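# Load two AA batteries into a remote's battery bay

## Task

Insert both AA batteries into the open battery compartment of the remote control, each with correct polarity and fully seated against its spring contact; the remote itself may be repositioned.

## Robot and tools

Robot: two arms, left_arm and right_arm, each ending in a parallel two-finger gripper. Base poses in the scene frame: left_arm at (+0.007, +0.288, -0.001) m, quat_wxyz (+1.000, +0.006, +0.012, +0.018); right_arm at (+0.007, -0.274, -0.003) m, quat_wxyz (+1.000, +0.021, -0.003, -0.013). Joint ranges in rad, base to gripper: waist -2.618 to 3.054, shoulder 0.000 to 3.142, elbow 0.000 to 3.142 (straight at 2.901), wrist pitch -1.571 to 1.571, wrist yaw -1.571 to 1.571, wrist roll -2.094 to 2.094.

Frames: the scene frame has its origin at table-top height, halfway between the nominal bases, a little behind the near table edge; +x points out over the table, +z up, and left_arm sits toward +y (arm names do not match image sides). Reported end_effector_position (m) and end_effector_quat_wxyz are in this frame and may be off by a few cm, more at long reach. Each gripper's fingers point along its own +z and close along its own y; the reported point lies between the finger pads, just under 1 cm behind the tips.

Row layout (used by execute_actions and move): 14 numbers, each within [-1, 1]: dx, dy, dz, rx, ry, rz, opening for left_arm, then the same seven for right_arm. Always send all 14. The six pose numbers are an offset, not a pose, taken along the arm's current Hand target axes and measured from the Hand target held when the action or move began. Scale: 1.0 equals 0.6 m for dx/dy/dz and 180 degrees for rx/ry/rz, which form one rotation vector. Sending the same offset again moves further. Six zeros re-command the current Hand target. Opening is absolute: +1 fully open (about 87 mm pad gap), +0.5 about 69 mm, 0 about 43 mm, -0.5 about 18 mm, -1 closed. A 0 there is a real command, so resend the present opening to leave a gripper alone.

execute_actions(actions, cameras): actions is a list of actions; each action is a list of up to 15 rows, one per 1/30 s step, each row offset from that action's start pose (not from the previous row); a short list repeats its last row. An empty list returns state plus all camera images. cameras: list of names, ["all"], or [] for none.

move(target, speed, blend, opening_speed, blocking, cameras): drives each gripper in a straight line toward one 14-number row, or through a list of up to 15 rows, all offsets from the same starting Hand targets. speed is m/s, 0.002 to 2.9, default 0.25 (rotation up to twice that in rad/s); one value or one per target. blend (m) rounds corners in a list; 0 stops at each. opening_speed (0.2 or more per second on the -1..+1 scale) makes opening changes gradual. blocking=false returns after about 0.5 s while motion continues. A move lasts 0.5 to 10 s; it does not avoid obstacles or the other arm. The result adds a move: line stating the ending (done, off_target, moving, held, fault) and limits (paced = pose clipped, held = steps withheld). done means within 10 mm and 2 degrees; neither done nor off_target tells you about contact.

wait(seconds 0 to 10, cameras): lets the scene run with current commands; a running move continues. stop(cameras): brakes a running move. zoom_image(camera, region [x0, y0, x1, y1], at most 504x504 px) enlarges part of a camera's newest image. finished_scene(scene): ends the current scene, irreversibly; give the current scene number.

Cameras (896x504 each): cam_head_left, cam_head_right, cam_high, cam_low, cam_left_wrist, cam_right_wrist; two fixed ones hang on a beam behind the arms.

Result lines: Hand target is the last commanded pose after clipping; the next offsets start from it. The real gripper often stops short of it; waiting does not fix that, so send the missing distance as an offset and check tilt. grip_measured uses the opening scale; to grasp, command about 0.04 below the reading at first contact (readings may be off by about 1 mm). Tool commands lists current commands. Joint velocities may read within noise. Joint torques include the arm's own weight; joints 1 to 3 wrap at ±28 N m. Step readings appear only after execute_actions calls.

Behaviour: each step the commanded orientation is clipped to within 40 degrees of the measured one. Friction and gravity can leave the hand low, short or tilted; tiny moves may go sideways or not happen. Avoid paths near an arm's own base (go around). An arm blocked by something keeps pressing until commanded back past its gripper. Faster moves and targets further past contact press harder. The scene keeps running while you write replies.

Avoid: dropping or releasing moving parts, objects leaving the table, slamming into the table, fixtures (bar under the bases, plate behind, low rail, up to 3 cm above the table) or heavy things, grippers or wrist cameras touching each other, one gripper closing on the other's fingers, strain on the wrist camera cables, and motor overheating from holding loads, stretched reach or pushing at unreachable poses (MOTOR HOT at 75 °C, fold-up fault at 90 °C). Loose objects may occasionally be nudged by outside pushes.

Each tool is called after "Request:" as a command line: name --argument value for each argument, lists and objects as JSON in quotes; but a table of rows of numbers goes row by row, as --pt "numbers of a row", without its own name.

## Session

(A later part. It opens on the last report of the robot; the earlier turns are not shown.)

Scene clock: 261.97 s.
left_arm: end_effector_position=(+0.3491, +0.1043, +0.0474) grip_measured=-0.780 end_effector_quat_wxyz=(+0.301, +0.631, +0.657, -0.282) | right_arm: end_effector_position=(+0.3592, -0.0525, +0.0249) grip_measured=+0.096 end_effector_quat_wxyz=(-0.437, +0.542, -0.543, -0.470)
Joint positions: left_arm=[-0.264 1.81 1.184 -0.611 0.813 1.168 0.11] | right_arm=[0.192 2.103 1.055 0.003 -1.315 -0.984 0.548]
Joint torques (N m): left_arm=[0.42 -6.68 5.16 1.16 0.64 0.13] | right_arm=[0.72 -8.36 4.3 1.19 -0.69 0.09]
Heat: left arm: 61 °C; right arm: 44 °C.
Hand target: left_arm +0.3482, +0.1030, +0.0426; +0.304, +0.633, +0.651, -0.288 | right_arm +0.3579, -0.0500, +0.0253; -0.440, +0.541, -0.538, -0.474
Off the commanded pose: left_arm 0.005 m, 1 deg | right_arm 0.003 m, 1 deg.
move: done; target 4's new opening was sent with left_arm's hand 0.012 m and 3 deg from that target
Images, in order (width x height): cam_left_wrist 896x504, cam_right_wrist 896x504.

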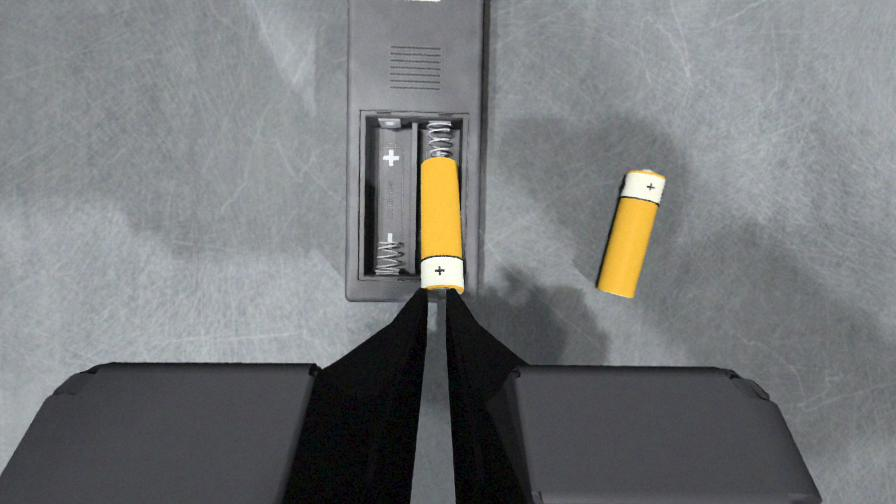

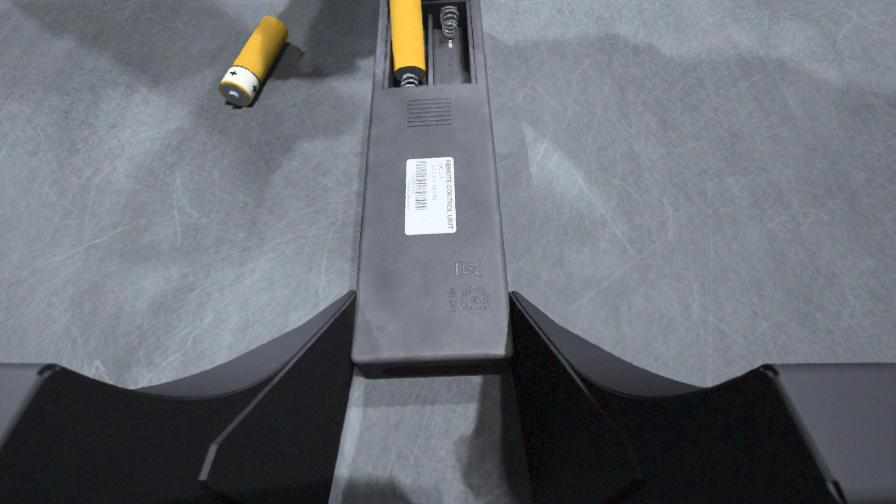

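Request:
move --pt "-0.0161 -0.0064 0.0255 0 0 0 -0.78 0 0 0.005 0 0 0 0.0" --pt "-0.0282 -0.0135 0.0653 0 0 0 -0.78 0 0 0.005 0 0 0 0.0" --speed 0.06 --blend '[0.004, 0]' --cameras '["cam_right_wrist", "cam_left_wrist"]'

Request:
zoom_image --camera "cam_right_wrist" --region '[360, 0, 520, 120]'

Request:
zoom_image --camera "cam_left_wrist" --region '[340, 140, 540, 380]'

Scene clock: 284.13 s.
left_arm: end_effector_position=(+0.3538, +0.0865, +0.0406) grip_measured=-0.780 end_effector_quat_wxyz=(+0.304, +0.619, +0.675, -0.264) | right_arm: end_effector_position=(+0.3629, -0.0578, +0.0247) grip_measured=+0.096 end_effector_quat_wxyz=(-0.442, +0.535, -0.548, -0.467)
Joint positions: left_arm=[-0.326 1.81 1.153 -0.48 0.749 1.031 0.11] | right_arm=[0.177 2.103 1.048 0.028 -1.317 -0.966 0.548]
Joint torques (N m): left_arm=[-4.77 -5.83 3.6 1.78 0.8 0.03] | right_arm=[3.11 -8.31 4.27 1.28 -0.62 0.15]
Heat: left arm: 58 °C; right arm: 44 °C.
Hand target: left_arm +0.3417, +0.0621, +0.0299; +0.304, +0.633, +0.651, -0.288 | right_arm +0.3577, -0.0470, +0.0247; -0.439, +0.541, -0.538, -0.474
Off the commanded pose: left_arm 0.029 m, 4 deg | right_arm 0.012 m, 2 deg.
move: off_target (left_arm, right_arm)
Images, in order (width x height): cam_left_wrist 896x504, cam_right_wrist 896x504.

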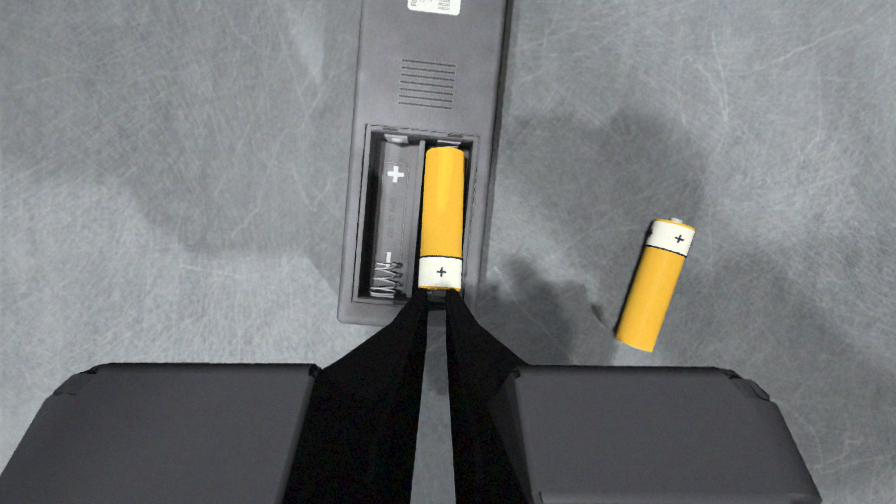

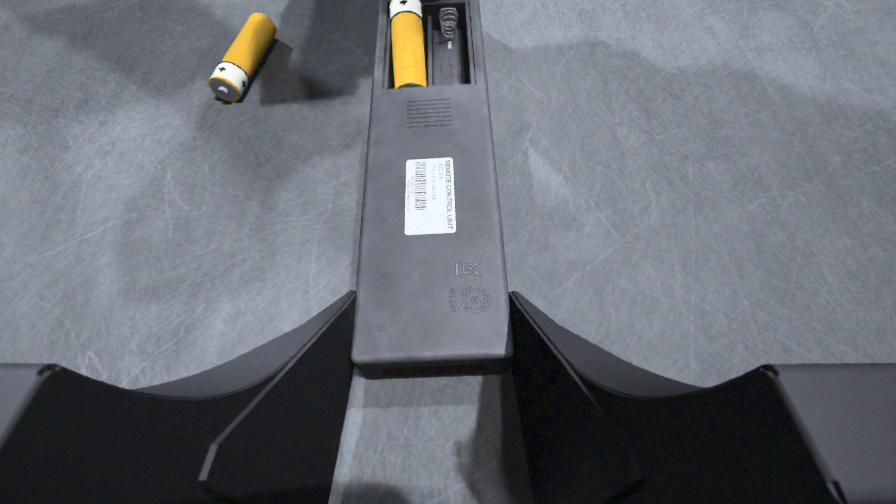

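Scaled by 3.150 from the camera's 896x504 image, which has a finer 1280x720 frame.

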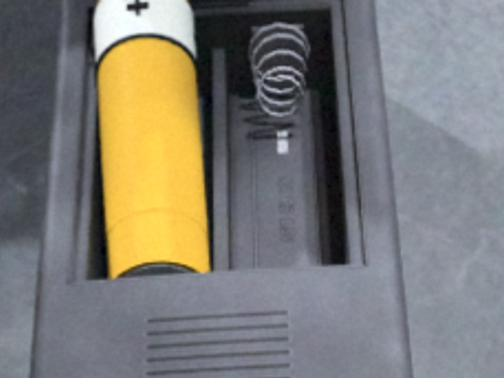

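Scaled by 2.100 from the camera's 896x504 image, which has a finer 1280x720 frame.

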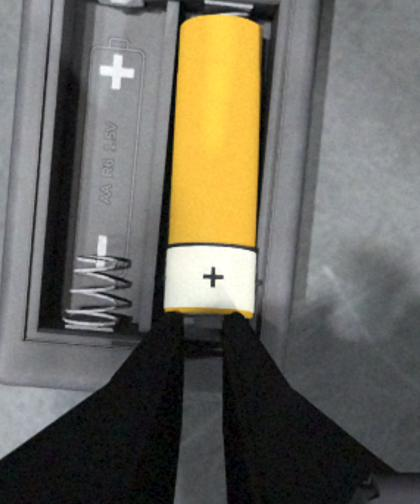

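Request:
move --target '[0.0149, -0.0050, 0.0237, 0, 0, 0, -0.78, 0, 0, 0.005, 0, 0, 0, 0.0]' --speed 0.06 --cameras '["cam_right_wrist", "cam_left_wrist"]'

Request:
zoom_image --camera "cam_right_wrist" --region '[360, 0, 520, 120]'

Request:
zoom_image --camera "cam_left_wrist" --region '[340, 140, 540, 380]'

Scene clock: 293.23 s.
left_arm: end_effector_position=(+0.3558, +0.0851, +0.0400) grip_measured=-0.780 end_effector_quat_wxyz=(+0.318, +0.615, +0.673, -0.259) | right_arm: end_effector_position=(+0.3643, -0.0588, +0.0246) grip_measured=+0.096 end_effector_quat_wxyz=(-0.444, +0.532, -0.549, -0.466)
Joint positions: left_arm=[-0.327 1.796 1.118 -0.417 0.749 1.009 0.11] | right_arm=[0.173 2.103 1.041 0.054 -1.317 -0.946 0.548]
Joint torques (N m): left_arm=[-6 -3.18 2.63 1.95 0.71 0.04] | right_arm=[4.21 -8.21 4.27 1.38 -0.56 0.2]
Heat: left arm: 57 °C; right arm: 44 °C.
Hand target: left_arm +0.3390, +0.0569, +0.0138; +0.304, +0.632, +0.652, -0.288 | right_arm +0.3575, -0.0440, +0.0242; -0.439, +0.541, -0.538, -0.474
Off the commanded pose: left_arm 0.042 m, 5 deg | right_arm 0.016 m, 2 deg.
move: off_target (left_arm, right_arm)
Images, in order (width x height): cam_left_wrist 896x504, cam_right_wrist 896x504.

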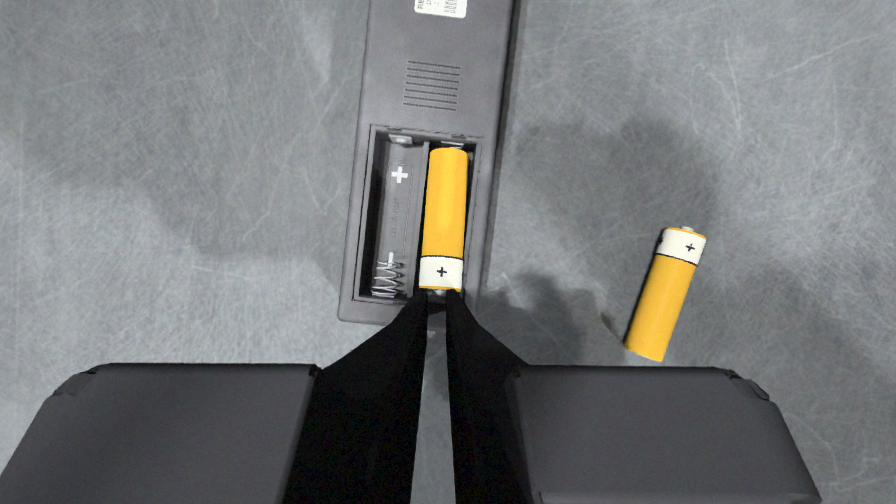

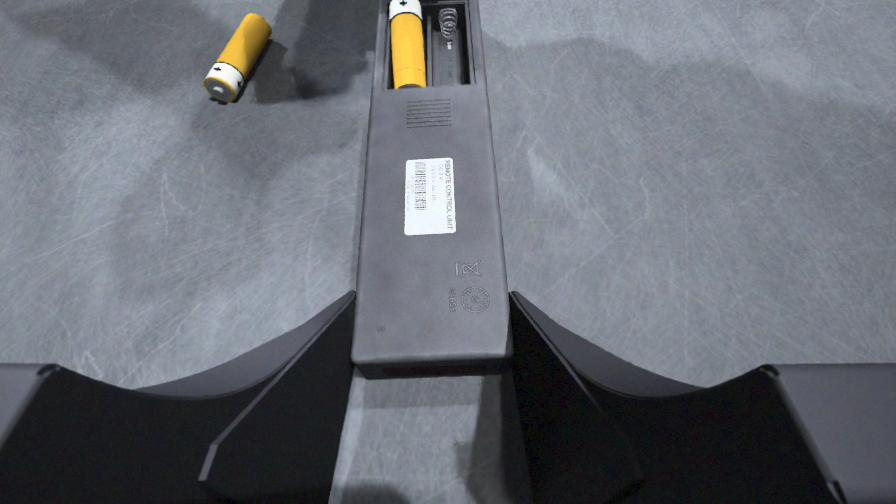

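Scaled by 3.150 from the camera's 896x504 image, which has a finer 1280x720 frame.

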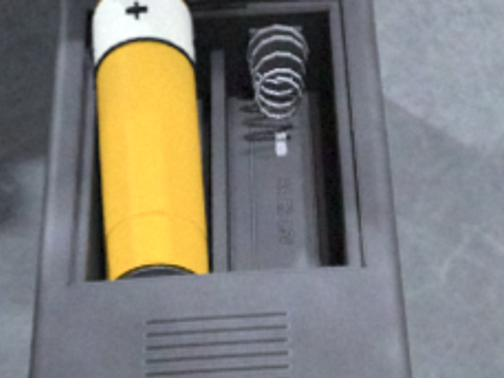

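Scaled by 2.100 from the camera's 896x504 image, which has a finer 1280x720 frame.

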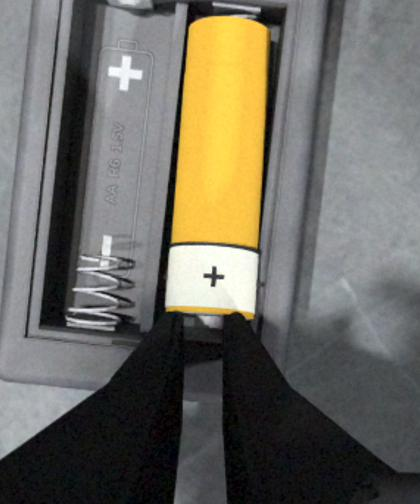

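Request:
move --target '[-0.0250, 0.0277, -0.0893, 0, 0.0639, 0, -0.78, 0, 0, -0.0180, 0, 0, 0, 0.0]' --speed 0.12 --cameras '["cam_right_wrist", "cam_left_wrist"]'

Request:
zoom_image --camera "cam_right_wrist" --region '[360, 0, 520, 120]'

Request:
zoom_image --camera "cam_left_wrist" --region '[340, 140, 540, 380]'

Scene clock: 320.00 s.
left_arm: end_effector_position=(+0.3501, +0.0886, +0.0580) grip_measured=-0.780 end_effector_quat_wxyz=(+0.239, +0.653, +0.681, -0.229) | right_arm: end_effector_position=(+0.3583, -0.0582, +0.0243) grip_measured=+0.096 end_effector_quat_wxyz=(-0.443, +0.537, -0.541, -0.472)
Joint positions: left_arm=[-0.379 1.833 1.327 -0.743 0.62 1.089 0.11] | right_arm=[0.174 2.103 1.041 0.01 -1.334 -0.995 0.548]
Joint torques (N m): left_arm=[0.05 -7.04 9.59 0.78 0.25 0.15] | right_arm=[1.29 -8.58 5.97 0.73 -0.55 -0.17]
Heat: left arm: 53 °C; right arm: 44 °C.
Hand target: left_arm +0.3542, +0.0885, +0.0603; +0.238, +0.658, +0.679, -0.223 | right_arm +0.3581, -0.0548, +0.0260; -0.440, +0.541, -0.538, -0.474
Off the commanded pose: left_arm 0.005 m, 1 deg | right_arm 0.004 m, 1 deg.
move: done
Images, in order (width x height): cam_left_wrist 896x504, cam_right_wrist 896x504.

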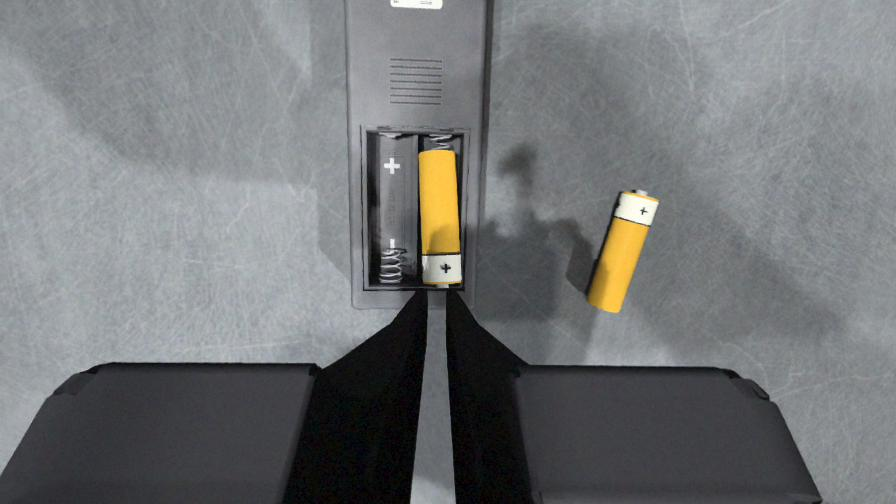

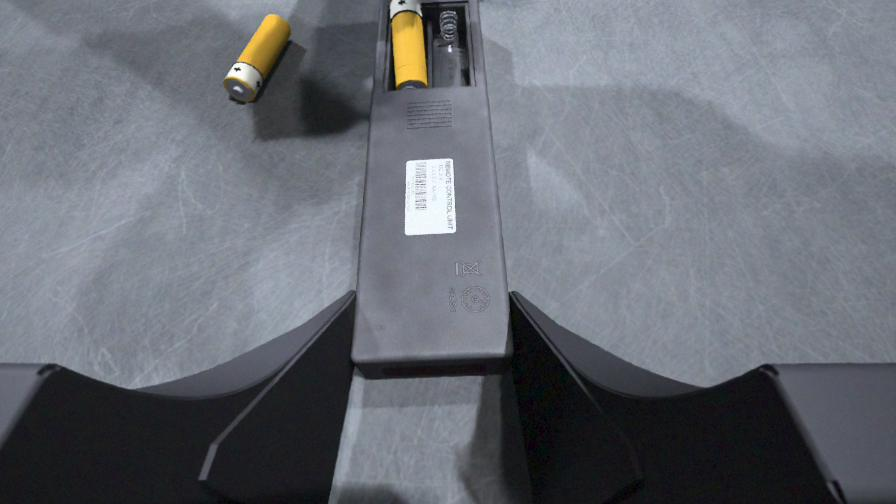

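Scaled by 3.150 from the camera's 896x504 image, which has a finer 1280x720 frame.

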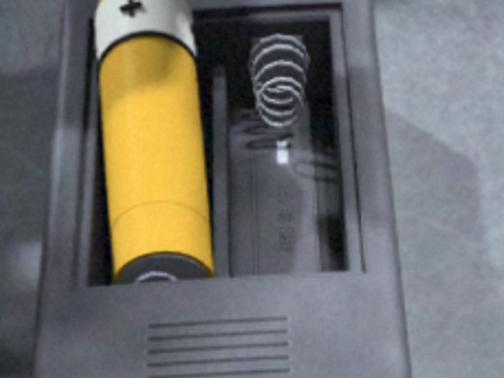

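Scaled by 2.100 from the camera's 896x504 image, which has a finer 1280x720 frame.

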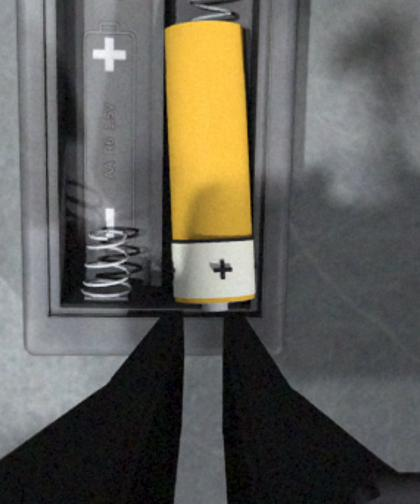

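Request:
move --pt "0.0185 -0.0108 0.0285 0 0 0 -0.78 0 0 0.0 0 0 0 0.0" --pt "-0.0122 -0.0192 0.0820 0 0 0 -0.78 0 0 0.006 0 0 0 0.0" --speed '[0.08, 0.06]' --cameras '["cam_right_wrist", "cam_left_wrist"]'

Request:
zoom_image --camera "cam_right_wrist" --region '[360, 0, 520, 120]'

Request:
zoom_image --camera "cam_left_wrist" --region '[340, 140, 540, 380]'

Scene clock: 332.57 s.
left_arm: end_effector_position=(+0.3492, +0.0558, +0.0409) grip_measured=-0.780 end_effector_quat_wxyz=(+0.249, +0.656, +0.679, -0.217) | right_arm: end_effector_position=(+0.3583, -0.0582, +0.0243) grip_measured=+0.096 end_effector_quat_wxyz=(-0.443, +0.537, -0.541, -0.472)
Joint positions: left_arm=[-0.471 1.86 1.285 -0.59 0.572 0.988 0.11] | right_arm=[0.174 2.103 1.041 0.01 -1.334 -0.995 0.548]
Joint torques (N m): left_arm=[-0.94 -5.87 5.01 1.39 0.36 0] | right_arm=[2.19 -8.43 5.45 1.03 -0.5 0.1]
Heat: left arm: 54 °C; right arm: 44 °C.
Hand target: left_arm +0.3442, +0.0521, +0.0258; +0.237, +0.658, +0.679, -0.223 | right_arm +0.3579, -0.0512, +0.0254; -0.439, +0.541, -0.538, -0.474
Off the commanded pose: left_arm 0.016 m, 1 deg | right_arm 0.007 m, 1 deg.
move: off_target (left_arm)
Images, in order (width x height): cam_left_wrist 896x504, cam_right_wrist 896x504.

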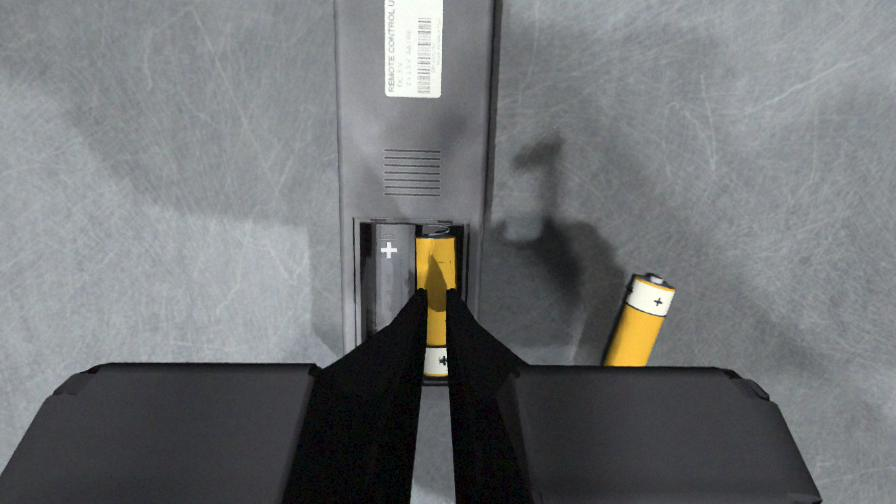

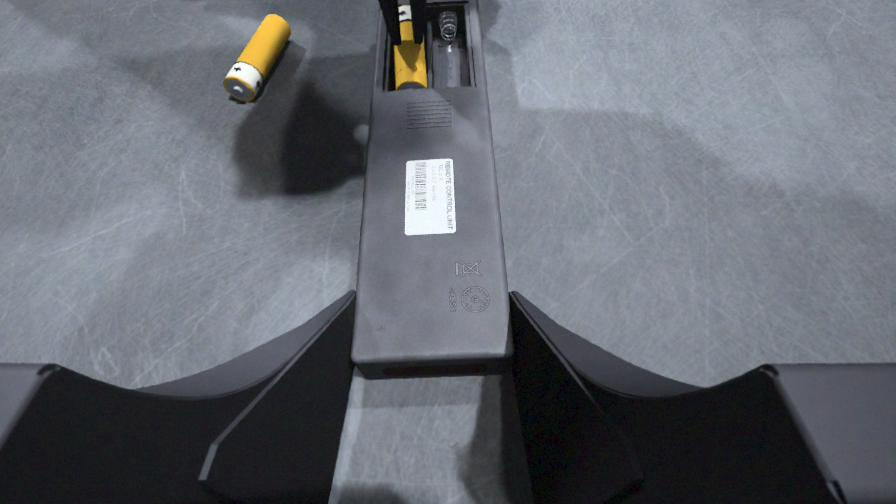

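Scaled by 3.150 from the camera's 896x504 image, which has a finer 1280x720 frame.

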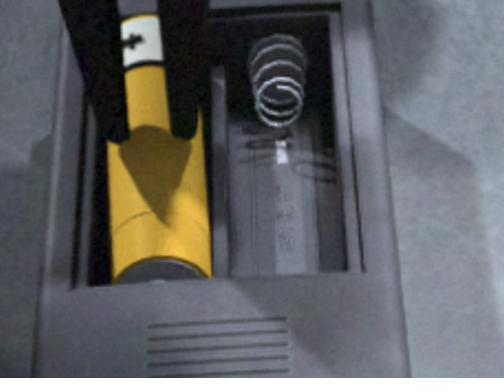

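Scaled by 2.100 from the camera's 896x504 image, which has a finer 1280x720 frame.

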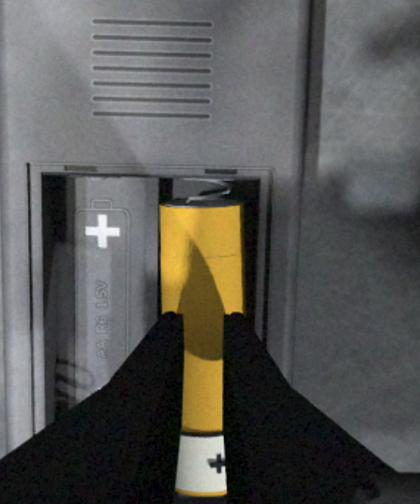

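Request:
move --pt "-0.0272 0.0075 -0.0507 0 0 0 -0.78 0 0 0 0 0 0 0.0" --pt "0.0050 0.0087 -0.0592 0 0 0 -0.78 0 0 0 0 0 0 0.0" --pt "0.0393 0.0077 -0.0143 0 0 0 -0.78 0 0 0 0 0 0 0.0" --speed '[0.12, 0.12, 0.07]' --blend '[0.006, 0, 0]' --cameras '["cam_right_wrist", "cam_left_wrist"]'

Request:
zoom_image --camera "cam_right_wrist" --region '[360, 0, 520, 120]'

Request:
zoom_image --camera "cam_left_wrist" --region '[340, 120, 540, 360]'

Scene clock: 355.73 s.
left_arm: end_effector_position=(+0.3537, +0.0769, +0.0386) grip_measured=-0.780 end_effector_quat_wxyz=(+0.249, +0.652, +0.681, -0.221) | right_arm: end_effector_position=(+0.3570, -0.0562, +0.0244) grip_measured=+0.096 end_effector_quat_wxyz=(-0.441, +0.538, -0.540, -0.474)
Joint positions: left_arm=[-0.409 1.859 1.275 -0.619 0.601 1.046 0.11] | right_arm=[0.18 2.103 1.041 0.01 -1.334 -0.995 0.548]
Joint torques (N m): left_arm=[-0.73 -5.82 2.8 1.54 0.31 0.15] | right_arm=[1.69 -8.4 5.46 1.03 -0.5 0.11]
Heat: left arm: 53 °C; right arm: 44 °C.
Hand target: left_arm +0.3479, +0.0760, +0.0181; +0.237, +0.658, +0.679, -0.223 | right_arm +0.3578, -0.0511, +0.0254; -0.439, +0.541, -0.538, -0.474
Off the commanded pose: left_arm 0.021 m, 2 deg | right_arm 0.005 m, 0 deg.
move: off_target (left_arm)
Images, in order (width x height): cam_left_wrist 896x504, cam_right_wrist 896x504.

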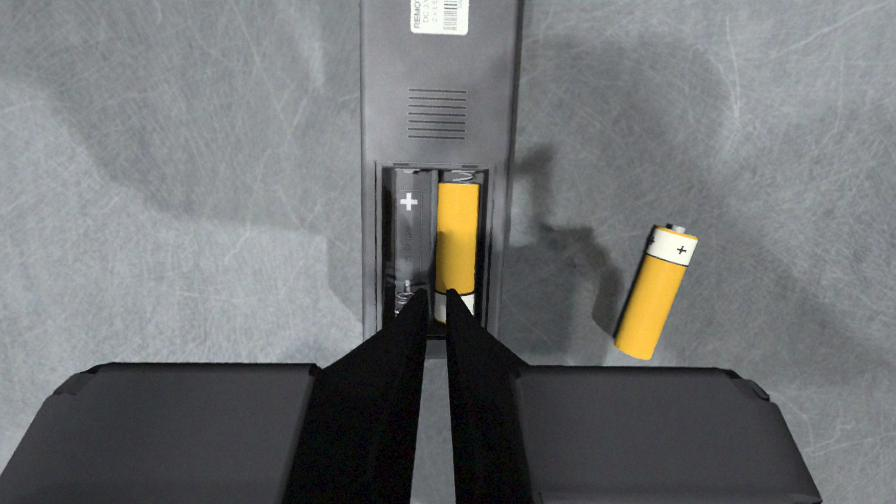

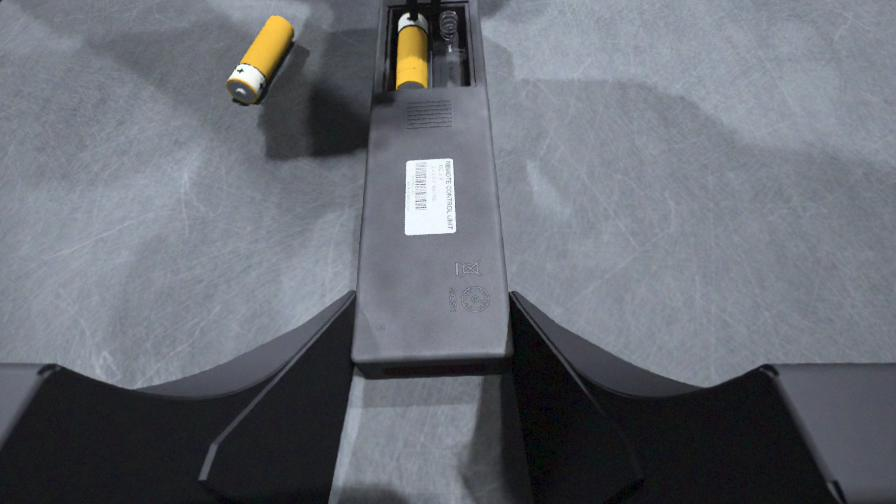

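Scaled by 3.150 from the camera's 896x504 image, which has a finer 1280x720 frame.

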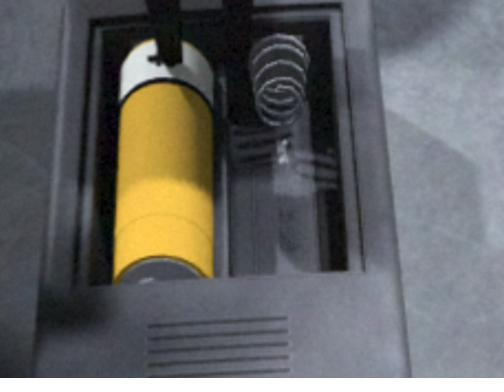

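Scaled by 2.100 from the camera's 896x504 image, which has a finer 1280x720 frame.

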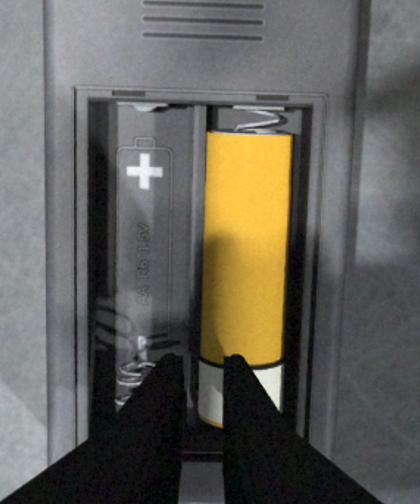

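Request:
move --pt "-0.0460 0.0002 -0.0698 0 0 0 -0.78 0 0 0 0 0 0 0.0" --pt "-0.0811 -0.1301 -0.0569 0.0254 0.1220 0.0499 -0.2 0 0 0 0 0 0 0.0" --speed '[0.15, 0.25]' --blend '[0.01, 0]' --cameras '["cam_right_wrist", "cam_left_wrist"]'

Request:
zoom_image --camera "cam_right_wrist" --region '[360, 0, 520, 120]'

Scene clock: 380.43 s.
left_arm: end_effector_position=(+0.2655, +0.0566, +0.0594) grip_measured=-0.200 end_effector_quat_wxyz=(+0.082, +0.749, +0.648, -0.111) | right_arm: end_effector_position=(+0.3570, -0.0562, +0.0244) grip_measured=+0.096 end_effector_quat_wxyz=(-0.441, +0.538, -0.540, -0.474)
Joint positions: left_arm=[-0.745 1.802 1.373 -0.984 0.236 0.99 0.4] | right_arm=[0.18 2.103 1.041 0.01 -1.334 -0.995 0.548]
Joint torques (N m): left_arm=[0.21 -9.33 9.57 0.47 0.05 0] | right_arm=[1.69 -8.42 5.45 1.02 -0.49 0.11]
Heat: left arm: 53 °C; right arm: 44 °C.
Hand target: left_arm +0.2700, +0.0561, +0.0742; +0.094, +0.748, +0.649, -0.101 | right_arm +0.3578, -0.0511, +0.0254; -0.439, +0.541, -0.538, -0.474
Off the commanded pose: left_arm 0.016 m, 2 deg | right_arm 0.005 m, 0 deg.
move: off_target (left_arm); target 2's new opening was sent with left_arm's hand 0.015 m and 2 deg from that target
Images, in order (width x height): cam_left_wrist 896x504, cam_right_wrist 896x504.

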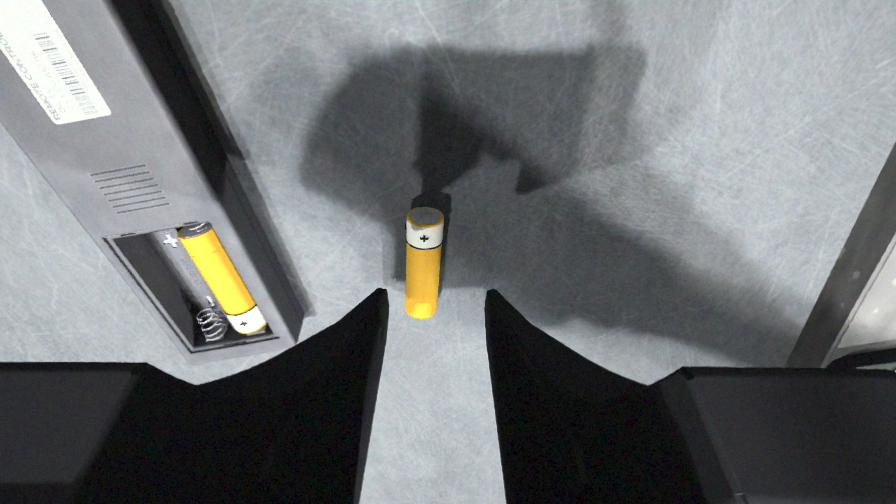

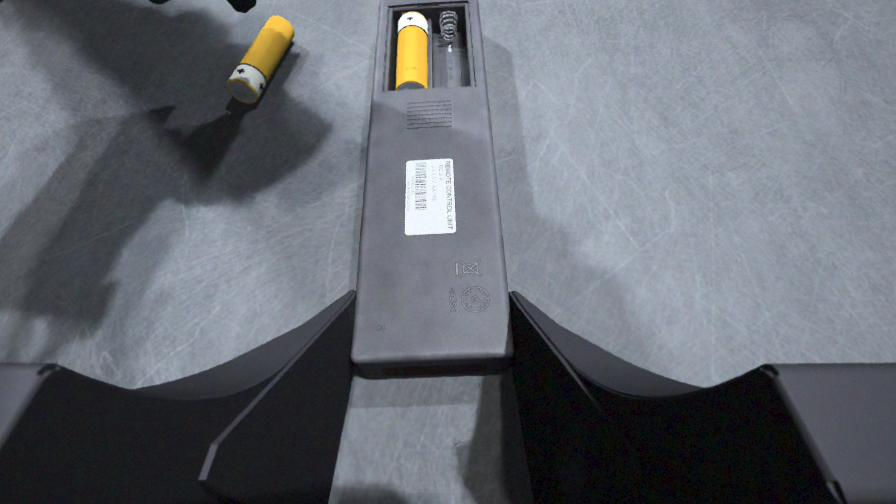

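Scaled by 3.150 from the camera's 896x504 image, which has a finer 1280x720 frame.

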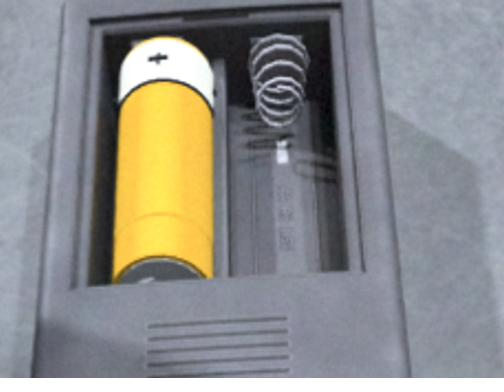

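Request:
move --pt "0.0133 0.0017 0.0887 0 0 0 -0.2 0 0 0 0 0 0 0.0" --pt "0.0133 0.0017 0.0887 0 0 0 -0.72 0 0 0 0 0 0 0.0" --pt "-0.0212 0.0017 -0.0315 0 0 0 -0.72 0 0 0 0 0 0 0.0" --pt "-0.0157 0.1620 -0.0021 -0.0259 -0.1275 -0.0496 -0.72 0 0 0 0 0 0 0.0" --speed '[0.12, 0.12, 0.2, 0.25]' --opening_speed 0.8 --blend '[0, 0, 0.015, 0]' --cameras '["cam_right_wrist", "cam_left_wrist"]'

Request:
zoom_image --camera "cam_right_wrist" --region '[360, 0, 520, 120]'

Scene clock: 414.50 s.
left_arm: end_effector_position=(+0.3557, +0.0417, +0.0721) grip_measured=-0.618 end_effector_quat_wxyz=(+0.226, +0.657, +0.683, -0.226) | right_arm: end_effector_position=(+0.3570, -0.0562, +0.0244) grip_measured=+0.096 end_effector_quat_wxyz=(-0.441, +0.538, -0.540, -0.474)
Joint positions: left_arm=[-0.497 1.91 1.493 -0.788 0.566 0.97 0.191] | right_arm=[0.18 2.103 1.041 0.01 -1.334 -0.995 0.548]
Joint torques (N m): left_arm=[0.27 -7.84 10.02 1.28 0.49 0.06] | right_arm=[1.66 -8.42 5.48 1.03 -0.49 0.11]
Heat: left arm: 57 °C; right arm: 44 °C.
Hand target: left_arm +0.3650, +0.0338, +0.0790; +0.243, +0.656, +0.676, -0.229 | right_arm +0.3578, -0.0511, +0.0254; -0.439, +0.541, -0.538, -0.474
Off the commanded pose: left_arm 0.014 m, 2 deg | right_arm 0.005 m, 0 deg.
move: off_target (left_arm)
Images, in order (width x height): cam_left_wrist 896x504, cam_right_wrist 896x504.

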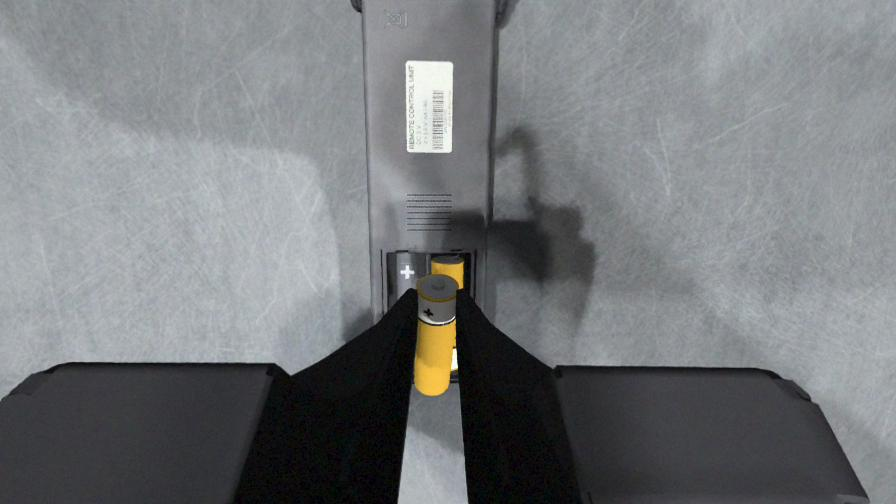

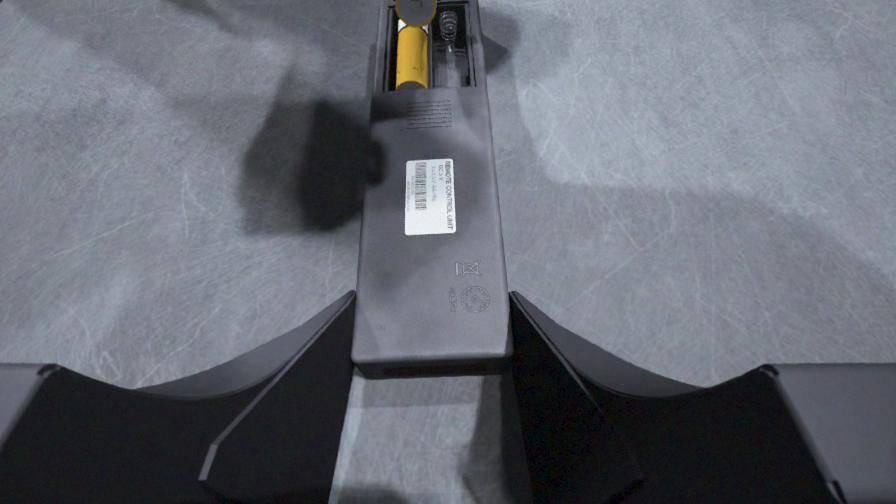

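Scaled by 3.150 from the camera's 896x504 image, which has a finer 1280x720 frame.

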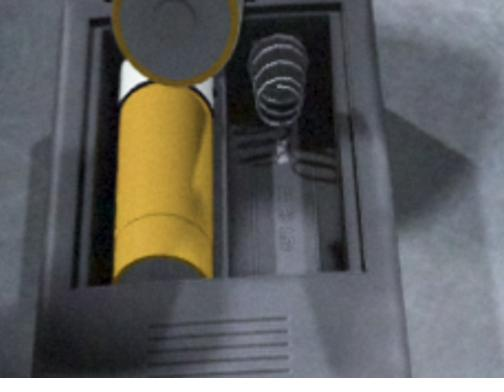

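Request:
move --target '[0.0160, 0.0058, 0.0235, 0, 0, 0, -0.72, 0, 0, 0, 0, 0, 0, 0.0]' --speed 0.12 --cameras '["cam_right_wrist", "cam_left_wrist"]'

Request:
zoom_image --camera "cam_right_wrist" --region '[360, 0, 520, 120]'

Request:
zoom_image --camera "cam_left_wrist" --region '[340, 200, 540, 440]'

Scene clock: 428.13 s.
left_arm: end_effector_position=(+0.3660, +0.0363, +0.0633) grip_measured=-0.618 end_effector_quat_wxyz=(+0.237, +0.658, +0.679, -0.223) | right_arm: end_effector_position=(+0.3570, -0.0562, +0.0244) grip_measured=+0.096 end_effector_quat_wxyz=(-0.441, +0.538, -0.540, -0.474)
Joint positions: left_arm=[-0.497 1.94 1.493 -0.732 0.567 0.97 0.191] | right_arm=[0.18 2.103 1.041 0.01 -1.334 -0.995 0.548]
Joint torques (N m): left_arm=[0.31 -8.09 7.31 1.33 0.52 0] | right_arm=[1.68 -8.43 5.46 1.03 -0.49 0.1]
Heat: left arm: 56 °C; right arm: 44 °C.
Hand target: left_arm +0.3688, +0.0325, +0.0621; +0.243, +0.656, +0.676, -0.229 | right_arm +0.3578, -0.0511, +0.0254; -0.439, +0.541, -0.538, -0.474
Off the commanded pose: left_arm 0.005 m, 1 deg | right_arm 0.005 m, 0 deg.
move: done
Images, in order (width x height): cam_left_wrist 896x504, cam_right_wrist 896x504.

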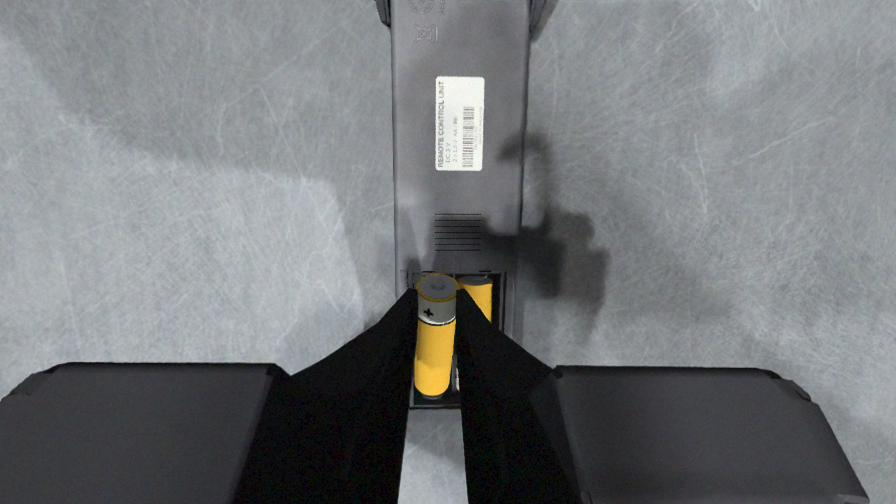

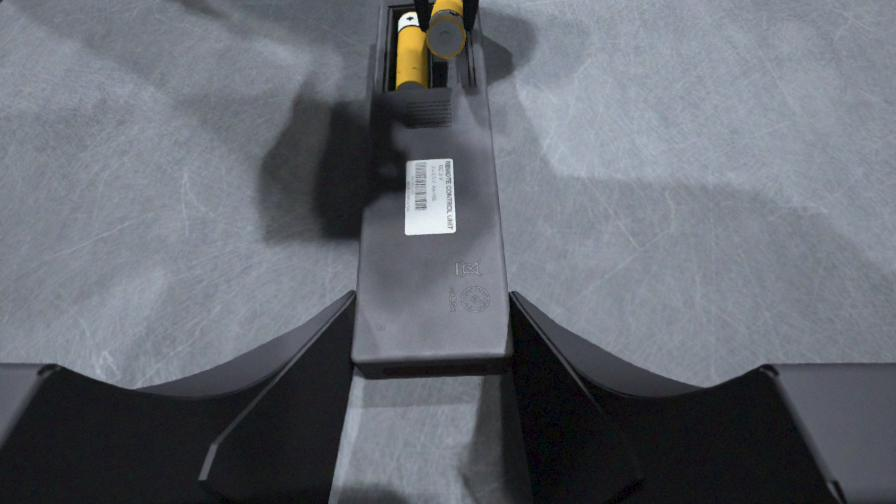

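Scaled by 3.150 from the camera's 896x504 image, which has a finer 1280x720 frame.

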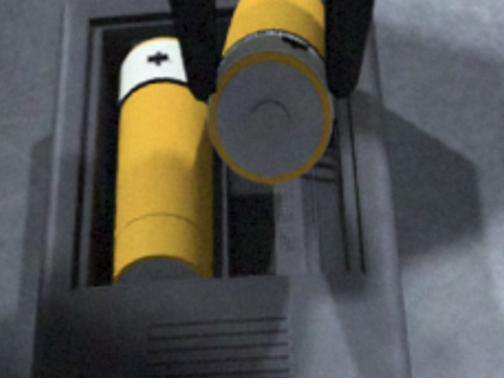

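Scaled by 2.100 from the camera's 896x504 image, which has a finer 1280x720 frame.

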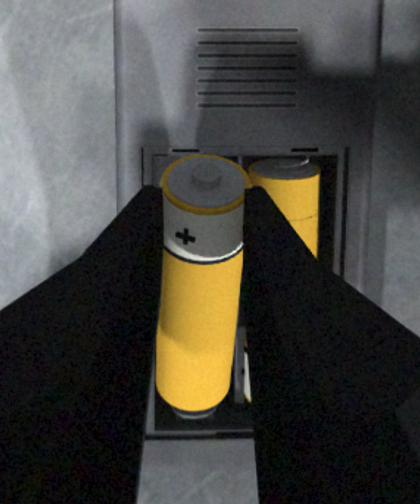

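Request:
move --pt "0.0321 0.0015 0.0235 0 0 0 -0.72 0 0 0 0 0 0 0.0" --pt "0.0321 0.0015 0.0235 0 0 0 -0.40 0 0 0 0 0 0 0.0" --pt "-0.0263 0.0012 -0.0323 0 0 0 -0.40 0 0 0 0 0 0 0.0" --pt "-0.0406 -0.0015 -0.0010 0 0.0511 0 -0.78 0 0 0 0 0 0 0.0" --pt "-0.0037 -0.0015 0.0442 0 0.0511 0 -0.78 0 0 0 0 0 0 0.0" --speed '[0.1, 0.1, 0.15, 0.2, 0.1]' --opening_speed 0.6 --blend '[0, 0, 0.01, 0, 0]' --cameras '["cam_right_wrist", "cam_left_wrist"]'

Request:
zoom_image --camera "cam_right_wrist" --region '[360, 0, 520, 120]'

Request:
zoom_image --camera "cam_left_wrist" --region '[340, 200, 540, 440]'

Scene clock: 456.93 s.
left_arm: end_effector_position=(+0.3672, +0.0123, +0.0492) grip_measured=-0.780 end_effector_quat_wxyz=(+0.191, +0.674, +0.690, -0.181) | right_arm: end_effector_position=(+0.3570, -0.0561, +0.0244) grip_measured=+0.096 end_effector_quat_wxyz=(-0.441, +0.538, -0.540, -0.474)
Joint positions: left_arm=[-0.593 2.05 1.636 -0.81 0.43 0.919 0.11] | right_arm=[0.18 2.103 1.041 0.01 -1.334 -0.994 0.548]
Joint torques (N m): left_arm=[0.35 -9.09 5.97 1.2 0.18 0] | right_arm=[1.61 -8.4 5.48 1.02 -0.5 0.1]
Heat: left arm: 58 °C; right arm: 44 °C.
Hand target: left_arm +0.3687, +0.0141, +0.0429; +0.189, +0.673, +0.694, -0.175 | right_arm +0.3578, -0.0511, +0.0254; -0.439, +0.541, -0.538, -0.474
Off the commanded pose: left_arm 0.007 m, 1 deg | right_arm 0.005 m, 0 deg.
move: done
Images, in order (width x height): cam_left_wrist 896x504, cam_right_wrist 896x504.

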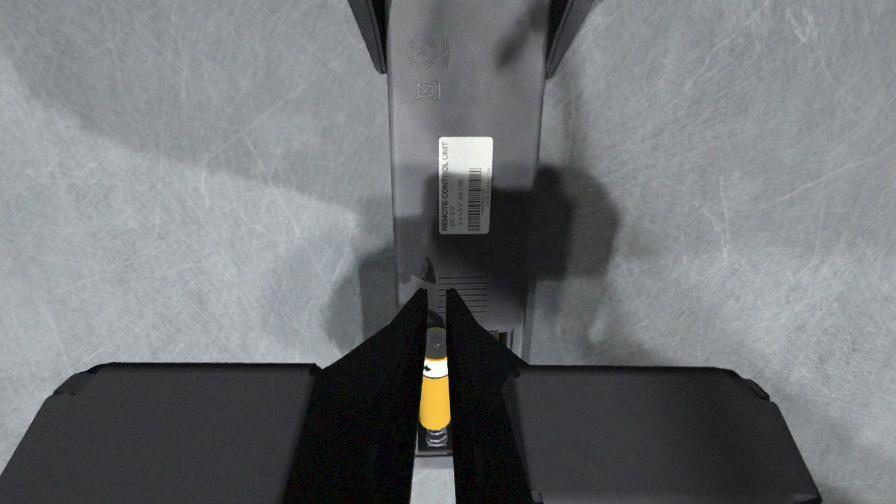

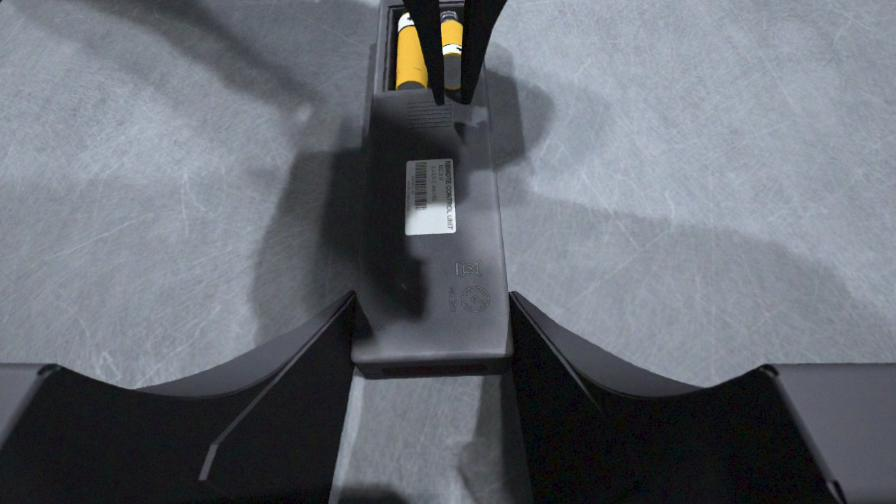

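Scaled by 3.150 from the camera's 896x504 image, which has a finer 1280x720 frame.

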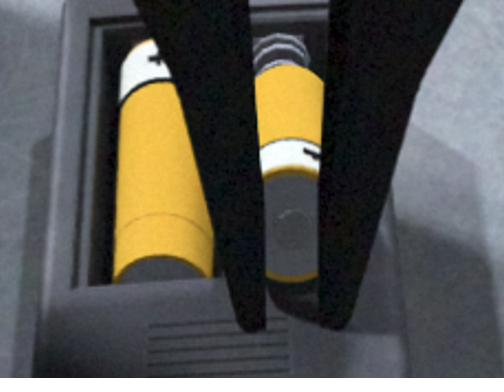

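Scaled by 2.100 from the camera's 896x504 image, which has a finer 1280x720 frame.

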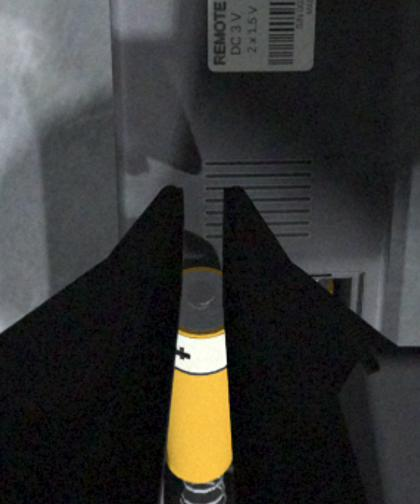

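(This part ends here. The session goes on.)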